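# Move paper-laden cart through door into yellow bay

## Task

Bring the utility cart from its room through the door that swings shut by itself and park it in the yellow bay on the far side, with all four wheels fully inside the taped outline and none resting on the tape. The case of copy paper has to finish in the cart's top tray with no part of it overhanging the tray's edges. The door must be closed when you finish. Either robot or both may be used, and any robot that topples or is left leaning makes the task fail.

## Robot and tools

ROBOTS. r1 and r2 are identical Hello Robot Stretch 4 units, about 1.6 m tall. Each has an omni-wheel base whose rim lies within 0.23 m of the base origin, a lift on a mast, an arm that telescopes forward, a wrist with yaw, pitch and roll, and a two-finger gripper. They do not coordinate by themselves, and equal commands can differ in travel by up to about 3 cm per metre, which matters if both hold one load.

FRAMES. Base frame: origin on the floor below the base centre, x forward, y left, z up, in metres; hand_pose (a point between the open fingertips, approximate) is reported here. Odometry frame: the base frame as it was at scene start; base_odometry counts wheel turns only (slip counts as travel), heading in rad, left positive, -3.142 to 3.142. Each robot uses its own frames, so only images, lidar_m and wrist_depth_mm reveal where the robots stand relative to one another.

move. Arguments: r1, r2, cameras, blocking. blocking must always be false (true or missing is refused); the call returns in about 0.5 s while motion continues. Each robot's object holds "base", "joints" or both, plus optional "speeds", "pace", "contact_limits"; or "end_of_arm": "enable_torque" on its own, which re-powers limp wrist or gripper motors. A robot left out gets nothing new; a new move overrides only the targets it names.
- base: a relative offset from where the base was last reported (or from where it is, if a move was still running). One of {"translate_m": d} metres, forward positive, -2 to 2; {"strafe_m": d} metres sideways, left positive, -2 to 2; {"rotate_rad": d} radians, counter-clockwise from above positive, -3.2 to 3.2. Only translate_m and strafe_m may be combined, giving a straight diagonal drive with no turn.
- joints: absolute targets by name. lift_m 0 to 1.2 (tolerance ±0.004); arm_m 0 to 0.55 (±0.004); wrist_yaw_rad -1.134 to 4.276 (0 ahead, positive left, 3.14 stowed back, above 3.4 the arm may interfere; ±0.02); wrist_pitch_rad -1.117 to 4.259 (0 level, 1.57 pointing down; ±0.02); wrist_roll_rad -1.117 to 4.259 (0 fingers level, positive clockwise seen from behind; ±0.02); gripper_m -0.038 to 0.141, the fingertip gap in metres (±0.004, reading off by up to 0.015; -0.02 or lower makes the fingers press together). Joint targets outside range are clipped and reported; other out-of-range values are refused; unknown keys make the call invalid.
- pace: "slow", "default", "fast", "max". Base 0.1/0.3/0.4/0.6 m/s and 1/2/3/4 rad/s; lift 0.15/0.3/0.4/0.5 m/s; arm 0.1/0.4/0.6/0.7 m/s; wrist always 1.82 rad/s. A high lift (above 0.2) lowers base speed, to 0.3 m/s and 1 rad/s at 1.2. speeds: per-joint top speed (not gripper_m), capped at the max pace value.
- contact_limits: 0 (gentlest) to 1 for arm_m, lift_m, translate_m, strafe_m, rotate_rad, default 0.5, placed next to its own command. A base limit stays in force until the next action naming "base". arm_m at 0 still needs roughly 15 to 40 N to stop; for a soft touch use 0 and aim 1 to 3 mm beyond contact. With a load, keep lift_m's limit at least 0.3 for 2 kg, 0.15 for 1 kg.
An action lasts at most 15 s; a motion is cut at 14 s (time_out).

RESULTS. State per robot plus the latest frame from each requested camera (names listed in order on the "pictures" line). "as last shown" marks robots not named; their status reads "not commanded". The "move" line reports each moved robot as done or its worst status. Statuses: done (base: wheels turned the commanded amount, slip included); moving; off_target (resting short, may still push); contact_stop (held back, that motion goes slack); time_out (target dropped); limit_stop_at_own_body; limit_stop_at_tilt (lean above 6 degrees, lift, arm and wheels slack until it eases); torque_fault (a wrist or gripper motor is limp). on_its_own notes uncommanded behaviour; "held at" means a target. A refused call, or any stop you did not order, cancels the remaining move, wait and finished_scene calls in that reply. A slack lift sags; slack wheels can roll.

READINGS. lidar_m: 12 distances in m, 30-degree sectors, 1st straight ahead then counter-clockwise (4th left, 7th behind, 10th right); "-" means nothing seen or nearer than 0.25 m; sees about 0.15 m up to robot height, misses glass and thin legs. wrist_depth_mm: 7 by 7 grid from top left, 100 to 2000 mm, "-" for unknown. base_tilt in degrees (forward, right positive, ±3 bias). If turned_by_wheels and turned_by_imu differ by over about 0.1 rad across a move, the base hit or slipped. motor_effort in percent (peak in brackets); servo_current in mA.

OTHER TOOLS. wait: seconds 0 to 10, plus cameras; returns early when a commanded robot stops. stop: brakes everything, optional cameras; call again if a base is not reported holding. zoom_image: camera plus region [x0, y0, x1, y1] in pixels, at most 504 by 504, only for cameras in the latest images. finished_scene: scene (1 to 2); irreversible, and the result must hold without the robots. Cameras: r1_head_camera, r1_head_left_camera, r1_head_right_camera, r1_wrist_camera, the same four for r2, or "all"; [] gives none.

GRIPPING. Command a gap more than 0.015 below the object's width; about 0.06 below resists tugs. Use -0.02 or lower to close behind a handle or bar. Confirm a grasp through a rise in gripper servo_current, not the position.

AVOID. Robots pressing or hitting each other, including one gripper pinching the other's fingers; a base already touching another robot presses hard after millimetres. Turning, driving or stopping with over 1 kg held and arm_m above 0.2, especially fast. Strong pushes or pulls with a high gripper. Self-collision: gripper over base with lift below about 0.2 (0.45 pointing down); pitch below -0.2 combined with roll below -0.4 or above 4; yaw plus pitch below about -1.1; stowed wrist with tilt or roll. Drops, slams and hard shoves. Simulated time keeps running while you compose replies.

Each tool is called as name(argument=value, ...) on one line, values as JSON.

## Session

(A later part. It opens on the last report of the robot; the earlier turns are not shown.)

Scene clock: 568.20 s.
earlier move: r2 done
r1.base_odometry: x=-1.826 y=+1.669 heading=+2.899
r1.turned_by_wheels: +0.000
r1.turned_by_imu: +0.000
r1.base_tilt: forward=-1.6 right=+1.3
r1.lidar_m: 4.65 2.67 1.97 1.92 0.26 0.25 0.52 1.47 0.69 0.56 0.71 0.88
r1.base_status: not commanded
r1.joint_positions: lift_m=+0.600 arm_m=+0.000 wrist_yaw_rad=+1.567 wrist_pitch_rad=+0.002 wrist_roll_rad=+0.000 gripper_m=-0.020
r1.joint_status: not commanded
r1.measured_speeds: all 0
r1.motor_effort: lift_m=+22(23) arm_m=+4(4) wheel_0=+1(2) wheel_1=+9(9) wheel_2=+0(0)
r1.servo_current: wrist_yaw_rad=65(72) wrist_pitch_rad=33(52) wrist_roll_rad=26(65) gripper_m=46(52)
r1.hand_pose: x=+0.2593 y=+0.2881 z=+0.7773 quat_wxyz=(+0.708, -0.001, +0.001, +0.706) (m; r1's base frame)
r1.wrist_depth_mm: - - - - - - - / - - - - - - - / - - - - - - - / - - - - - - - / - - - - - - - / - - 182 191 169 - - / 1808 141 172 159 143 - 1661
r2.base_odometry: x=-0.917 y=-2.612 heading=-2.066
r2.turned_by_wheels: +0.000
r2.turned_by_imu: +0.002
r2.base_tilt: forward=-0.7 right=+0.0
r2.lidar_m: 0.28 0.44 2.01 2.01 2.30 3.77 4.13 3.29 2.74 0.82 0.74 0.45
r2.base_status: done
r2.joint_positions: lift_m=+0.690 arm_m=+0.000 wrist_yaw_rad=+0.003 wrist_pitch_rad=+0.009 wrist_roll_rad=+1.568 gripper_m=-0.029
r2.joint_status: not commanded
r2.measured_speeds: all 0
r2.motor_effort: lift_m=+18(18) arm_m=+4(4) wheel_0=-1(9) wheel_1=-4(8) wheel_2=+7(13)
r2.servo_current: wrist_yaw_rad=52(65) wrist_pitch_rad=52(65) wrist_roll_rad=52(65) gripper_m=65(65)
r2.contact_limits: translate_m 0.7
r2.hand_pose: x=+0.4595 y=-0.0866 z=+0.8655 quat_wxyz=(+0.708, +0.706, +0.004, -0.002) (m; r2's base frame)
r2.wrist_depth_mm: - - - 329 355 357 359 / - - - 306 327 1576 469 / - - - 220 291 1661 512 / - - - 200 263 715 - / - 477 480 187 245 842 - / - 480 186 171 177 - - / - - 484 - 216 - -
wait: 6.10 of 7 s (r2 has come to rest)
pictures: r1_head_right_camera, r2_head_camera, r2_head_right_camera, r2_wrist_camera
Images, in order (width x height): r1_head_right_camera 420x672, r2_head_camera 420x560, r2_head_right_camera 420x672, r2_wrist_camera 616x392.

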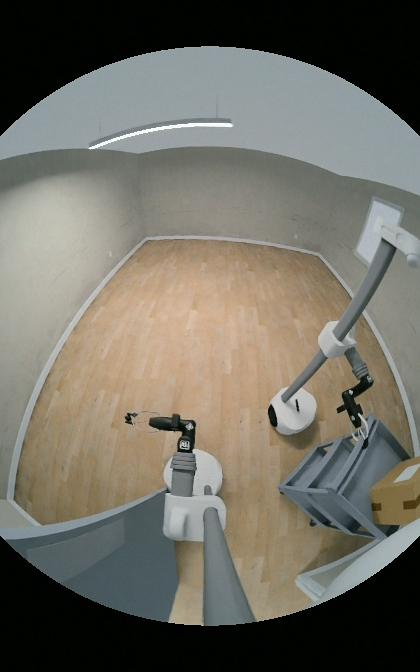

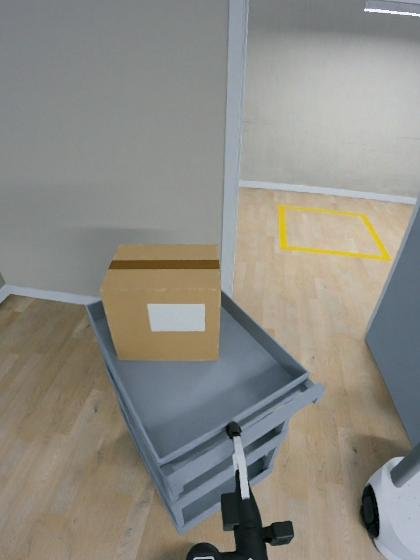

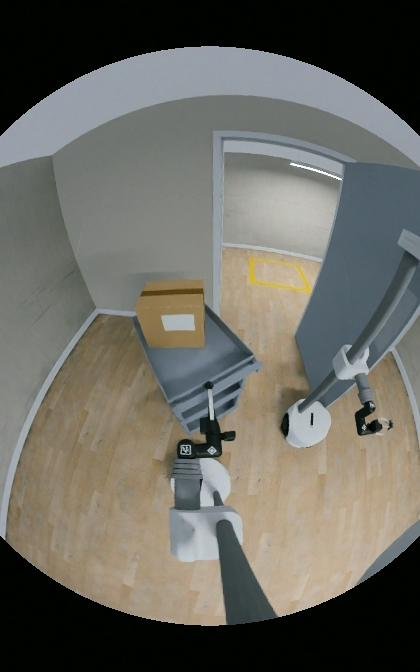

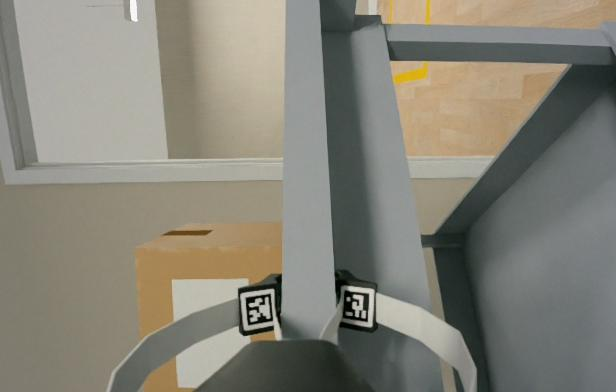

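move(blocking=false, r2={"base":{"translate_m":-0.6,"strafe_m":-0.33},"pace":"slow","contact_limits":{"translate_m":0.7}}, cameras=[])

wait(seconds=9, cameras=["r2_head_camera","r2_wrist_camera","r2_head_right_camera","r1_head_right_camera"])

Scene clock: 591.40 s.
move: r2 moving
r1: as last shown
r1.lidar_m: 4.65 2.69 2.01 1.92 0.26 0.25 0.53 1.48 0.71 0.57 0.70 0.85
r1.servo_current: wrist_yaw_rad=59(65) wrist_pitch_rad=33(46) wrist_roll_rad=46(59) gripper_m=46(52)
r1.wrist_depth_mm: - - - - - - - / - - - - - - - / - - - - - - - / - - - - - - - / - - - - - - - / - - 182 191 169 - - / 1756 141 173 159 143 - 1708
r2.base_odometry: x=-0.917 y=-2.598 heading=-2.065
r2.turned_by_wheels: +0.001
r2.turned_by_imu: +0.001
r2.base_tilt: forward=-0.7 right=+0.1
r2.lidar_m: 0.33 0.43 2.02 2.01 2.29 3.82 4.11 3.26 2.73 0.80 0.74 0.47
r2.base_status: translate_m moving; strafe_m moving
r2.joint_positions: lift_m=+0.690 arm_m=+0.000 wrist_yaw_rad=+0.004 wrist_pitch_rad=+0.009 wrist_roll_rad=+1.568 gripper_m=-0.029
r2.joint_status: not commanded
r2.measured_speeds: translate_m=-0.048 strafe_m=-0.026 rotate_rad=+0.002 lift_m=+0.000 arm_m=+0.000 wrist_yaw_rad=+0.008 wrist_pitch_rad=+0.000 wrist_roll_rad=+0.000
r2.motor_effort: lift_m=+18(18) arm_m=+4(4) wheel_0=-1(4) wheel_1=-6(9) wheel_2=+14(14)
r2.servo_current: wrist_yaw_rad=59(59) wrist_pitch_rad=52(59) wrist_roll_rad=52(59) gripper_m=59(65)
r2.contact_limits: translate_m 0.7
r2.hand_pose: x=+0.4596 y=-0.0862 z=+0.8655 quat_wxyz=(+0.708, +0.706, +0.005, -0.002) (m; r2's base frame)
r2.wrist_depth_mm: - - - 329 353 357 357 / - - - 304 324 1708 466 / - - - 219 290 1661 521 / - - - 199 263 715 - / - 477 473 185 244 820 - / - 480 186 172 178 - - / - - 484 - 216 - -
pictures: none
No camera images: "cameras" was empty.

Scene clock: 598.90 s.
earlier move: r2 done
r1.base_odometry: x=-1.826 y=+1.669 heading=+2.899
r1.turned_by_wheels: +0.000
r1.turned_by_imu: +0.000
r1.base_tilt: forward=-1.5 right=+1.3
r1.lidar_m: 0.91 2.66 1.98 1.92 0.28 0.25 0.52 1.47 1.66 0.82 0.48 0.45
r1.base_status: not commanded
r1.joint_positions: lift_m=+0.600 arm_m=+0.000 wrist_yaw_rad=+1.567 wrist_pitch_rad=+0.002 wrist_roll_rad=+0.000 gripper_m=-0.020
r1.joint_status: not commanded
r1.measured_speeds: all 0
r1.motor_effort: lift_m=+22(23) arm_m=+4(4) wheel_0=+1(2) wheel_1=+9(9) wheel_2=+0(0)
r1.servo_current: wrist_yaw_rad=46(78) wrist_pitch_rad=46(52) wrist_roll_rad=46(72) gripper_m=46(52)
r1.hand_pose: x=+0.2593 y=+0.2881 z=+0.7773 quat_wxyz=(+0.708, -0.001, +0.001, +0.706) (m; r1's base frame)
r1.wrist_depth_mm: - - - - - - - / - - - - - - - / - - - - - - - / - - - - - - - / - - - - - - - / - - 183 190 169 - - / 1756 141 172 159 143 - 1708
r2.base_odometry: x=-0.922 y=-1.928 heading=-2.065
r2.turned_by_wheels: +0.001
r2.turned_by_imu: +0.007
r2.base_tilt: forward=-0.7 right=+0.1
r2.lidar_m: 0.27 0.33 0.80 2.48 2.80 3.63 3.61 2.74 2.29 2.30 0.92 0.52
r2.base_status: done
r2.joint_positions: lift_m=+0.690 arm_m=+0.000 wrist_yaw_rad=+0.013 wrist_pitch_rad=+0.009 wrist_roll_rad=+1.568 gripper_m=-0.029
r2.joint_status: not commanded
r2.measured_speeds: all 0
r2.motor_effort: lift_m=+18(18) arm_m=+4(5) wheel_0=+4(10) wheel_1=+0(9) wheel_2=+10(15)
r2.servo_current: wrist_yaw_rad=65(91) wrist_pitch_rad=59(65) wrist_roll_rad=39(59) gripper_m=59(72)
r2.contact_limits: translate_m 0.7
r2.hand_pose: x=+0.4604 y=-0.0835 z=+0.8655 quat_wxyz=(+0.708, +0.706, +0.008, +0.001) (m; r2's base frame)
r2.wrist_depth_mm: 778 - - - - 1537 820 / - - - - - 1661 1138 / - - - 407 - 1576 1078 / - - - 314 436 1537 477 / - - - 202 289 1661 521 / - - - 156 179 1708 - / - - 180 - 198 - -
wait: 7.50 of 9 s (r2 has come to rest)
pictures: r1_head_right_camera, r2_head_camera, r2_head_right_camera, r2_wrist_camera
Images, in order (width x height): r1_head_right_camera 420x672, r2_head_camera 420x560, r2_head_right_camera 420x672, r2_wrist_camera 616x392.

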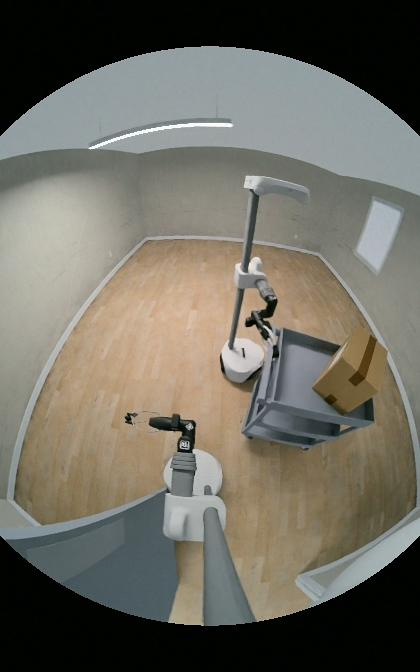

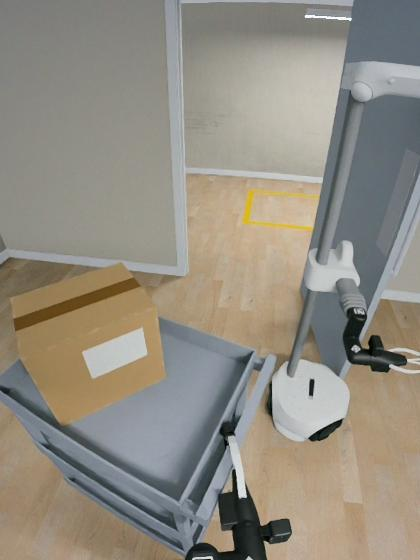

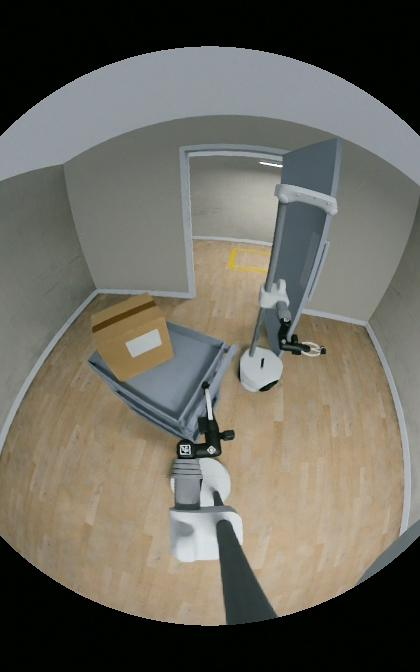

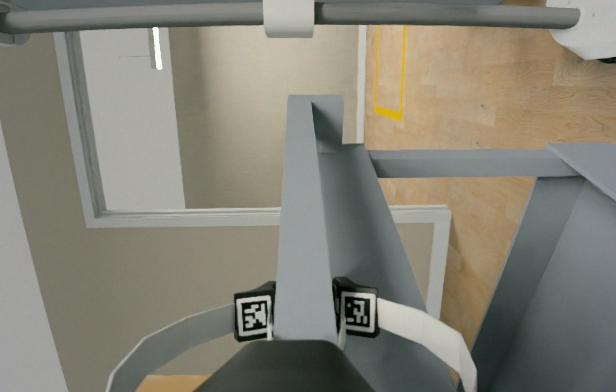

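move(blocking=false, r2={"base":{"rotate_rad":-0.17},"pace":"slow","contact_limits":{"rotate_rad":0.7}}, cameras=[])

wait(seconds=3, cameras=[])

move(blocking=false, r2={"base":{"translate_m":-0.4,"strafe_m":-0.22},"pace":"slow","contact_limits":{"translate_m":0.7}}, cameras=[])

wait(seconds=9, cameras=["r2_head_camera","r2_wrist_camera","r2_head_right_camera","r1_head_right_camera"])

Scene clock: 628.27 s.
move: r2 moving
r1: as last shown
r1.base_tilt: forward=-1.6 right=+1.3
r1.lidar_m: 0.93 2.67 1.99 1.91 0.25 0.25 0.52 1.46 1.68 0.81 0.48 0.42
r1.motor_effort: lift_m=+22(22) arm_m=+4(4) wheel_0=+2(2) wheel_1=+9(9) wheel_2=+0(0)
r1.servo_current: wrist_yaw_rad=52(72) wrist_pitch_rad=52(52) wrist_roll_rad=59(59) gripper_m=46(52)
r1.wrist_depth_mm: - - - - - - - / - - - - - - - / - - - - - - - / - - - - - - - / - - - - - - - / - - 182 191 170 - - / 1808 141 172 159 143 - 1756
r2.base_odometry: x=-0.922 y=-1.928 heading=-2.180
r2.turned_by_wheels: -0.115
r2.turned_by_imu: -0.111
r2.base_tilt: forward=-0.7 right=+0.0
r2.lidar_m: 0.27 0.30 0.60 2.46 2.68 3.67 3.65 2.92 2.31 2.27 2.47 0.84
r2.base_status: rotate_rad moving
r2.joint_positions: lift_m=+0.690 arm_m=+0.000 wrist_yaw_rad=+0.031 wrist_pitch_rad=+0.009 wrist_roll_rad=+1.568 gripper_m=-0.029
r2.joint_status: not commanded
r2.measured_speeds: translate_m=-0.001 strafe_m=+0.001 rotate_rad=-0.338 lift_m=+0.000 arm_m=+0.000 wrist_yaw_rad=+0.032 wrist_pitch_rad=+0.000 wrist_roll_rad=+0.000
r2.motor_effort: lift_m=+18(18) arm_m=+4(4) wheel_0=+22(22) wheel_1=+11(14) wheel_2=+14(17)
r2.servo_current: wrist_yaw_rad=215(215) wrist_pitch_rad=52(59) wrist_roll_rad=52(59) gripper_m=59(65)
r2.contact_limits: rotate_rad 0.7
r2.hand_pose: x=+0.4619 y=-0.0783 z=+0.8655 quat_wxyz=(+0.708, +0.706, +0.014, +0.008) (m; r2's base frame)
r2.wrist_depth_mm: - - - 809 809 820 820 / 809 - - - - 1618 1160 / - - - 413 - 1661 1182 / - - - 340 436 1464 439 / - - - 217 309 1708 512 / - - - 170 182 1708 - / - - 174 - 199 - -
pictures: none
No camera images: "cameras" was empty.

Scene clock: 629.30 s.
earlier move: r2 done
r1.base_odometry: x=-1.826 y=+1.669 heading=+2.899
r1.turned_by_wheels: +0.000
r1.turned_by_imu: +0.000
r1.base_tilt: forward=-1.5 right=+1.3
r1.lidar_m: 0.42 2.69 1.99 1.91 0.28 0.25 0.54 1.46 1.71 0.41 0.36 0.34
r1.base_status: not commanded
r1.joint_positions: lift_m=+0.600 arm_m=+0.000 wrist_yaw_rad=+1.567 wrist_pitch_rad=+0.002 wrist_roll_rad=+0.000 gripper_m=-0.020
r1.joint_status: not commanded
r1.measured_speeds: all 0
r1.motor_effort: lift_m=+23(23) arm_m=+4(4) wheel_0=+1(2) wheel_1=+9(9) wheel_2=+0(0)
r1.servo_current: wrist_yaw_rad=33(72) wrist_pitch_rad=39(52) wrist_roll_rad=52(59) gripper_m=46(52)
r1.hand_pose: x=+0.2593 y=+0.2881 z=+0.7773 quat_wxyz=(+0.708, -0.001, +0.001, +0.706) (m; r1's base frame)
r1.wrist_depth_mm: - - - - - - - / - - - - - - - / - - - - - - - / - - - - - - - / - - - - - - - / - - 182 191 170 - - / 1808 142 172 159 144 - 1661
r2.base_odometry: x=-0.923 y=-1.928 heading=-2.234
r2.turned_by_wheels: -0.054
r2.turned_by_imu: -0.052
r2.base_tilt: forward=-0.7 right=+0.0
r2.lidar_m: 0.27 0.36 2.54 2.48 2.62 3.71 3.67 3.11 2.35 2.29 2.39 0.50
r2.base_status: done
r2.joint_positions: lift_m=+0.690 arm_m=+0.000 wrist_yaw_rad=-0.007 wrist_pitch_rad=+0.009 wrist_roll_rad=+1.568 gripper_m=-0.029
r2.joint_status: not commanded
r2.measured_speeds: translate_m=+0.000 strafe_m=+0.000 rotate_rad=+0.000 lift_m=+0.000 arm_m=+0.000 wrist_yaw_rad=+0.006 wrist_pitch_rad=+0.000 wrist_roll_rad=+0.000
r2.motor_effort: lift_m=+18(18) arm_m=-3(4) wheel_0=+0(22) wheel_1=+3(14) wheel_2=+2(17)
r2.servo_current: wrist_yaw_rad=52(234) wrist_pitch_rad=52(59) wrist_roll_rad=52(59) gripper_m=59(72)
r2.contact_limits: rotate_rad 0.7
r2.hand_pose: x=+0.4587 y=-0.0894 z=+0.8655 quat_wxyz=(+0.708, +0.706, +0.001, -0.006) (m; r2's base frame)
r2.wrist_depth_mm: - - 991 362 - - 820 / - - - 364 397 399 820 / 866 1983 - 314 404 1464 477 / - - - 213 297 1708 539 / - - - 186 254 1661 - / - 1983 185 165 179 - - / - 449 439 - 206 - -
wait: 1.03 of 3 s (r2 has come to rest)
pictures: none
No camera images: "cameras" was empty.

Scene clock: 629.80 s.
move: r2 moving
r1: as last shown
r1.base_tilt: forward=-1.6 right=+1.3
r1.lidar_m: 0.42 2.68 2.00 1.93 0.25 0.25 0.53 1.47 1.67 0.37 0.32 0.34
r1.servo_current: wrist_yaw_rad=46(65) wrist_pitch_rad=46(46) wrist_roll_rad=46(65) gripper_m=39(46)
r1.wrist_depth_mm: - - - - - - - / - - - - - - - / - - - - - - - / - - - - - - - / - - - - - - - / - - 182 191 169 - - / 1756 141 172 160 144 - 1756
r2.base_odometry: x=-0.920 y=-1.914 heading=-2.234
r2.turned_by_wheels: +0.000
r2.turned_by_imu: +0.000
r2.base_tilt: forward=-0.7 right=+0.1
r2.lidar_m: 0.28 0.42 2.55 2.47 2.60 3.70 3.64 3.04 2.34 2.27 2.42 0.49
r2.base_status: translate_m moving; strafe_m moving
r2.joint_positions: lift_m=+0.690 arm_m=+0.000 wrist_yaw_rad=+0.002 wrist_pitch_rad=+0.009 wrist_roll_rad=+1.568 gripper_m=-0.029
r2.joint_status: not commanded
r2.measured_speeds: translate_m=-0.049 strafe_m=-0.026 rotate_rad=-0.001 lift_m=+0.000 arm_m=+0.000 wrist_yaw_rad=+0.000 wrist_pitch_rad=+0.000 wrist_roll_rad=+0.000
r2.motor_effort: lift_m=+18(18) arm_m=-4(4) wheel_0=-5(5) wheel_1=-8(8) wheel_2=+13(15)
r2.servo_current: wrist_yaw_rad=46(65) wrist_pitch_rad=52(59) wrist_roll_rad=46(52) gripper_m=59(65)
r2.contact_limits: translate_m 0.7
r2.hand_pose: x=+0.4595 y=-0.0868 z=+0.8655 quat_wxyz=(+0.708, +0.706, +0.004, -0.003) (m; r2's base frame)
r2.wrist_depth_mm: - - - 325 - - 831 / - - - 329 370 384 384 / 866 - - 298 314 1576 488 / - - - 209 274 1863 - / - - - 189 249 768 - / - - 185 169 179 - - / - - 462 - 212 - -
pictures: none
No camera images: "cameras" was empty.

Scene clock: 635.03 s.
earlier move: r2 done
r1.base_odometry: x=-1.826 y=+1.669 heading=+2.899
r1.turned_by_wheels: +0.000
r1.turned_by_imu: -0.001
r1.base_tilt: forward=-1.6 right=+1.3
r1.lidar_m: 0.31 2.66 1.97 1.91 0.29 0.25 0.54 1.47 1.67 2.80 2.94 0.34
r1.base_status: not commanded
r1.joint_positions: lift_m=+0.600 arm_m=+0.000 wrist_yaw_rad=+1.567 wrist_pitch_rad=+0.002 wrist_roll_rad=+0.000 gripper_m=-0.020
r1.joint_status: not commanded
r1.measured_speeds: all 0
r1.motor_effort: lift_m=+22(23) arm_m=+4(4) wheel_0=+1(4) wheel_1=+5(9) wheel_2=+2(2)
r1.servo_current: wrist_yaw_rad=59(78) wrist_pitch_rad=33(52) wrist_roll_rad=46(65) gripper_m=46(52)
r1.hand_pose: x=+0.2593 y=+0.2881 z=+0.7773 quat_wxyz=(+0.708, -0.001, +0.001, +0.706) (m; r1's base frame)
r1.wrist_depth_mm: - - - - - - - / - - - - - - - / - - - - - - - / - - - - - - - / - - - - - - - / - - 182 191 169 - - / 1756 141 173 159 143 - 1708
r2.base_odometry: x=-0.850 y=-1.477 heading=-2.235
r2.turned_by_wheels: -0.001
r2.turned_by_imu: -0.001
r2.base_tilt: forward=-0.6 right=+0.1
r2.lidar_m: 0.35 2.74 2.77 2.70 2.84 3.32 3.25 2.77 2.10 2.04 2.17 0.48
r2.base_status: done
r2.joint_positions: lift_m=+0.690 arm_m=+0.000 wrist_yaw_rad=+0.000 wrist_pitch_rad=+0.009 wrist_roll_rad=+1.568 gripper_m=-0.029
r2.joint_status: not commanded
r2.measured_speeds: all 0
r2.motor_effort: lift_m=+18(18) arm_m=-3(4) wheel_0=-6(10) wheel_1=-6(10) wheel_2=+4(15)
r2.servo_current: wrist_yaw_rad=39(65) wrist_pitch_rad=52(65) wrist_roll_rad=46(65) gripper_m=65(65)
r2.contact_limits: translate_m 0.7
r2.hand_pose: x=+0.4593 y=-0.0874 z=+0.8655 quat_wxyz=(+0.708, +0.706, +0.003, -0.003) (m; r2's base frame)
r2.wrist_depth_mm: - - - 217 289 1661 1205 / - - - 205 274 1661 500 / - - - 195 259 759 - / - 1229 500 187 248 842 - / - - 488 181 237 842 - / - - 183 173 178 - - / - - 535 - 223 - -
wait: 5.23 of 9 s (r2 has come to rest)
pictures: r1_head_right_camera, r2_head_camera, r2_head_right_camera, r2_wrist_camera
Images, in order (width x height): r1_head_right_camera 420x672, r2_head_camera 420x560, r2_head_right_camera 420x672, r2_wrist_camera 616x392.

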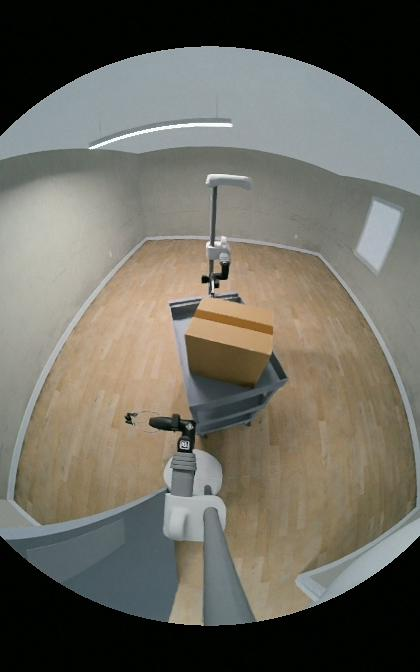

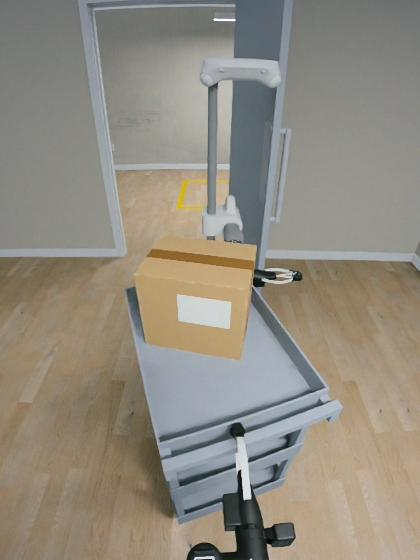

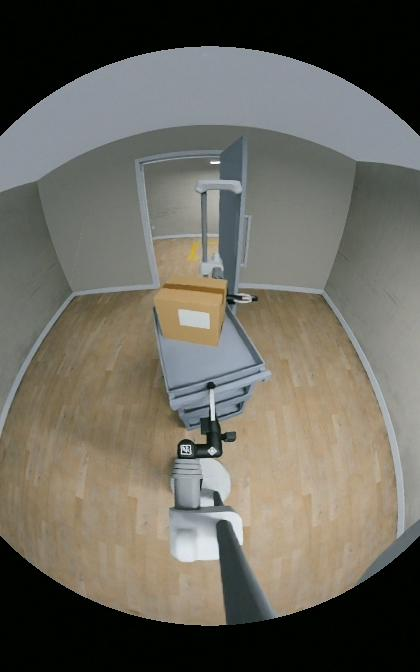

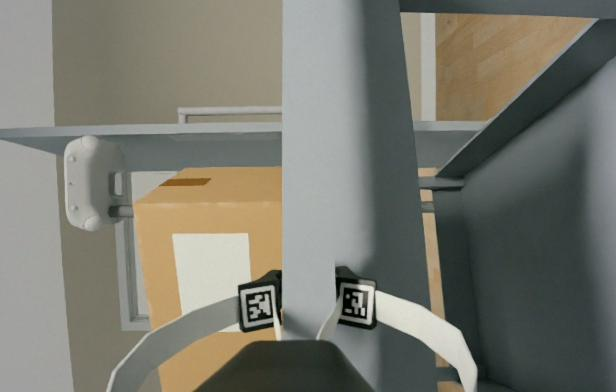

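move(blocking=false, r2={"base":{"translate_m":-0.28,"strafe_m":-0.1},"pace":"slow","contact_limits":{"translate_m":0.7}}, cameras=[])

wait(seconds=5, cameras=["r2_head_camera"])

move(blocking=false, r2={"base":{"translate_m":-0.02,"strafe_m":0.31},"pace":"slow","contact_limits":{"translate_m":0.7}}, cameras=[])

wait(seconds=5, cameras=["r2_head_camera"])

move(blocking=false, r2={"base":{"translate_m":0.14,"strafe_m":0.3},"pace":"slow","contact_limits":{"translate_m":0.7}}, cameras=[])

wait(seconds=5, cameras=["r2_head_camera","r2_wrist_camera","r2_head_right_camera"])

Scene clock: 649.77 s.
move: r2 moving
r1: as last shown
r1.turned_by_imu: +0.000
r1.lidar_m: 0.31 2.70 2.01 1.92 0.28 0.25 0.55 1.45 1.69 2.79 2.95 0.36
r1.motor_effort: lift_m=+22(23) arm_m=+4(4) wheel_0=+1(1) wheel_1=+5(5) wheel_2=+2(2)
r1.servo_current: wrist_yaw_rad=46(65) wrist_pitch_rad=39(52) wrist_roll_rad=52(65) gripper_m=46(46)
r1.wrist_depth_mm: - - - - - - - / - - - - - - - / - - - - - - - / - - - - - - - / - - - - - - - / - - 183 192 170 - - / 1756 141 172 160 143 - 1756
r2.base_odometry: x=-0.845 y=-1.465 heading=-2.235
r2.turned_by_wheels: +0.000
r2.turned_by_imu: +0.000
r2.base_tilt: forward=-0.7 right=+0.1
r2.lidar_m: 0.34 2.73 2.77 2.71 2.86 3.32 3.22 2.76 2.09 2.02 2.17 0.48
r2.base_status: translate_m moving; strafe_m moving
r2.joint_positions: lift_m=+0.690 arm_m=+0.000 wrist_yaw_rad=+0.000 wrist_pitch_rad=+0.009 wrist_roll_rad=+1.568 gripper_m=-0.029
r2.joint_status: not commanded
r2.measured_speeds: translate_m=-0.049 strafe_m=-0.018 rotate_rad=-0.004 lift_m=+0.000 arm_m=+0.000 wrist_yaw_rad=+0.000 wrist_pitch_rad=+0.000 wrist_roll_rad=+0.000
r2.motor_effort: lift_m=+18(18) arm_m=-3(4) wheel_0=-5(8) wheel_1=-7(9) wheel_2=+11(12)
r2.servo_current: wrist_yaw_rad=46(59) wrist_pitch_rad=52(59) wrist_roll_rad=52(52) gripper_m=59(59)
r2.contact_limits: translate_m 0.7
r2.hand_pose: x=+0.4593 y=-0.0874 z=+0.8655 quat_wxyz=(+0.708, +0.706, +0.003, -0.003) (m; r2's base frame)
r2.wrist_depth_mm: - - - 214 286 1618 1229 / - - - 204 268 1708 504 / - - - 195 259 732 - / - 1255 488 188 249 820 - / - - 488 181 239 820 - / - - 183 173 179 - - / - - 535 - 223 - -
pictures: none
No camera images: "cameras" was empty.

Scene clock: 653.47 s.
earlier move: r2 done
r1.base_odometry: x=-1.826 y=+1.669 heading=+2.899
r1.turned_by_wheels: +0.000
r1.turned_by_imu: +0.000
r1.base_tilt: forward=-1.6 right=+1.3
r1.lidar_m: 0.62 0.64 1.99 1.92 0.29 0.25 0.54 1.47 1.67 2.81 2.94 0.67
r1.base_status: not commanded
r1.joint_positions: lift_m=+0.600 arm_m=+0.000 wrist_yaw_rad=+1.567 wrist_pitch_rad=+0.002 wrist_roll_rad=+0.000 gripper_m=-0.020
r1.joint_status: not commanded
r1.measured_speeds: all 0
r1.motor_effort: lift_m=+22(23) arm_m=+4(4) wheel_0=+1(2) wheel_1=+5(5) wheel_2=+2(2)
r1.servo_current: wrist_yaw_rad=52(78) wrist_pitch_rad=33(52) wrist_roll_rad=33(65) gripper_m=39(52)
r1.hand_pose: x=+0.2593 y=+0.2881 z=+0.7773 quat_wxyz=(+0.708, -0.001, +0.001, +0.706) (m; r1's base frame)
r1.wrist_depth_mm: - - - - - - - / - - - - - - - / - - - - - - - / - - - - - - - / - - - - - - - / - - 183 191 170 - - / 1808 142 172 159 144 - 1756
r2.base_odometry: x=-0.756 y=-1.195 heading=-2.236
r2.turned_by_wheels: +0.000
r2.turned_by_imu: -0.001
r2.base_tilt: forward=-0.6 right=+0.1
r2.lidar_m: 0.39 3.03 2.90 2.81 2.97 3.07 2.96 2.58 1.98 1.93 2.02 0.45
r2.base_status: done
r2.joint_positions: lift_m=+0.690 arm_m=+0.000 wrist_yaw_rad=-0.001 wrist_pitch_rad=+0.009 wrist_roll_rad=+1.568 gripper_m=-0.029
r2.joint_status: not commanded
r2.measured_speeds: all 0
r2.motor_effort: lift_m=+18(18) arm_m=-4(4) wheel_0=-6(12) wheel_1=-5(9) wheel_2=+5(12)
r2.servo_current: wrist_yaw_rad=46(65) wrist_pitch_rad=59(59) wrist_roll_rad=52(59) gripper_m=59(65)
r2.contact_limits: translate_m 0.7
r2.hand_pose: x=+0.4592 y=-0.0876 z=+0.8655 quat_wxyz=(+0.708, +0.706, +0.003, -0.004) (m; r2's base frame)
r2.wrist_depth_mm: - - - 182 245 1661 1182 / - - - 180 241 1661 - / - - 517 179 240 842 - / - 484 480 177 236 842 - / - - 521 175 236 831 - / - - 185 174 179 - - / - - - - 229 1576 -
wait: 3.70 of 5 s (r2 has come to rest)
pictures: r2_head_camera
Images, in order (width x height): r2_head_camera 420x560.

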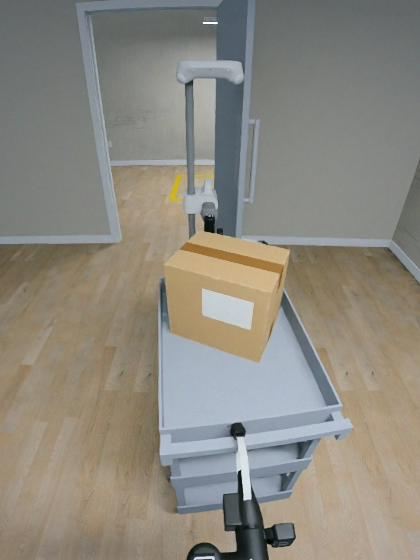

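Scene clock: 653.97 s.
move: r2 moving
r1: as last shown
r1.lidar_m: 0.60 0.62 1.98 1.91 0.29 0.25 0.51 1.46 1.66 2.81 2.94 0.69
r1.servo_current: wrist_yaw_rad=52(52) wrist_pitch_rad=39(52) wrist_roll_rad=52(59) gripper_m=39(46)
r1.wrist_depth_mm: - - - - - - - / - - - - - - - / - - - - - - - / - - - - - - - / - - - - - - - / - - 183 191 169 - - / 1756 141 172 160 143 - 1708
r2.base_odometry: x=-0.744 y=-1.203 heading=-2.236
r2.turned_by_wheels: +0.000
r2.turned_by_imu: +0.000
r2.base_tilt: forward=-0.7 right=+0.1
r2.lidar_m: 0.38 3.00 2.88 2.81 2.95 3.05 2.95 2.63 2.00 1.93 2.05 0.43
r2.base_status: translate_m moving; strafe_m moving
r2.joint_positions: lift_m=+0.690 arm_m=+0.000 wrist_yaw_rad=-0.004 wrist_pitch_rad=+0.009 wrist_roll_rad=+1.568 gripper_m=-0.029
r2.joint_status: not commanded
r2.measured_speeds: translate_m=-0.004 strafe_m=+0.054 rotate_rad=+0.002 lift_m=+0.000 arm_m=+0.000 wrist_yaw_rad=-0.005 wrist_pitch_rad=+0.000 wrist_roll_rad=+0.000
r2.motor_effort: lift_m=+18(18) arm_m=-4(4) wheel_0=-9(14) wheel_1=+6(7) wheel_2=+6(7)
r2.servo_current: wrist_yaw_rad=33(52) wrist_pitch_rad=52(59) wrist_roll_rad=59(59) gripper_m=59(65)
r2.contact_limits: translate_m 0.7
r2.hand_pose: x=+0.4589 y=-0.0885 z=+0.8655 quat_wxyz=(+0.708, +0.706, +0.002, -0.005) (m; r2's base frame)
r2.wrist_depth_mm: - - - 182 243 1661 1160 / - - - 180 241 1618 - / - - 517 178 239 820 - / - 488 477 177 236 831 - / - - 525 175 236 831 - / - - 185 173 178 - - / - - - - 230 1618 -
pictures: none
No camera images: "cameras" was empty.

Scene clock: 657.77 s.
earlier move: r2 done
r1.base_odometry: x=-1.826 y=+1.669 heading=+2.899
r1.turned_by_wheels: +0.000
r1.turned_by_imu: +0.000
r1.base_tilt: forward=-1.6 right=+1.3
r1.lidar_m: 0.67 0.82 1.98 1.92 0.30 0.25 0.51 1.48 1.67 2.79 2.95 0.65
r1.base_status: not commanded
r1.joint_positions: lift_m=+0.600 arm_m=+0.000 wrist_yaw_rad=+1.567 wrist_pitch_rad=+0.002 wrist_roll_rad=+0.000 gripper_m=-0.020
r1.joint_status: not commanded
r1.measured_speeds: all 0
r1.motor_effort: lift_m=+23(23) arm_m=+4(4) wheel_0=+1(2) wheel_1=+4(5) wheel_2=+2(2)
r1.servo_current: wrist_yaw_rad=46(78) wrist_pitch_rad=39(52) wrist_roll_rad=46(65) gripper_m=39(52)
r1.hand_pose: x=+0.2593 y=+0.2881 z=+0.7773 quat_wxyz=(+0.708, -0.001, +0.001, +0.706) (m; r1's base frame)
r1.wrist_depth_mm: - - - - - - - / - - - - - - - / - - - - - - - / - - - - - - - / - - - - - - - / - - 182 191 169 - - / 1756 141 172 159 143 - 1708
r2.base_odometry: x=-0.500 y=-1.371 heading=-2.235
r2.turned_by_wheels: +0.000
r2.turned_by_imu: +0.000
r2.base_tilt: forward=-0.7 right=+0.0
r2.lidar_m: 0.43 3.07 2.58 2.51 2.64 2.96 2.95 3.04 2.30 2.23 0.42 0.39
r2.base_status: done
r2.joint_positions: lift_m=+0.690 arm_m=+0.000 wrist_yaw_rad=-0.005 wrist_pitch_rad=+0.009 wrist_roll_rad=+1.568 gripper_m=-0.029
r2.joint_status: not commanded
r2.measured_speeds: all 0
r2.motor_effort: lift_m=+18(18) arm_m=-3(4) wheel_0=-5(17) wheel_1=+4(9) wheel_2=+4(7)
r2.servo_current: wrist_yaw_rad=52(65) wrist_pitch_rad=52(65) wrist_roll_rad=52(59) gripper_m=59(72)
r2.contact_limits: translate_m 0.7
r2.hand_pose: x=+0.4589 y=-0.0888 z=+0.8655 quat_wxyz=(+0.708, +0.706, +0.002, -0.005) (m; r2's base frame)
r2.wrist_depth_mm: - 394 392 121 175 - - / - 413 418 128 185 - - / - 525 492 137 198 - - / - - 597 146 211 - - / - - - 155 227 1708 512 / - - 185 170 175 1576 469 / - - - - 264 1537 1160
wait: 3.80 of 5 s (r2 has come to rest)
pictures: r2_head_camera
Images, in order (width x height): r2_head_camera 420x560.

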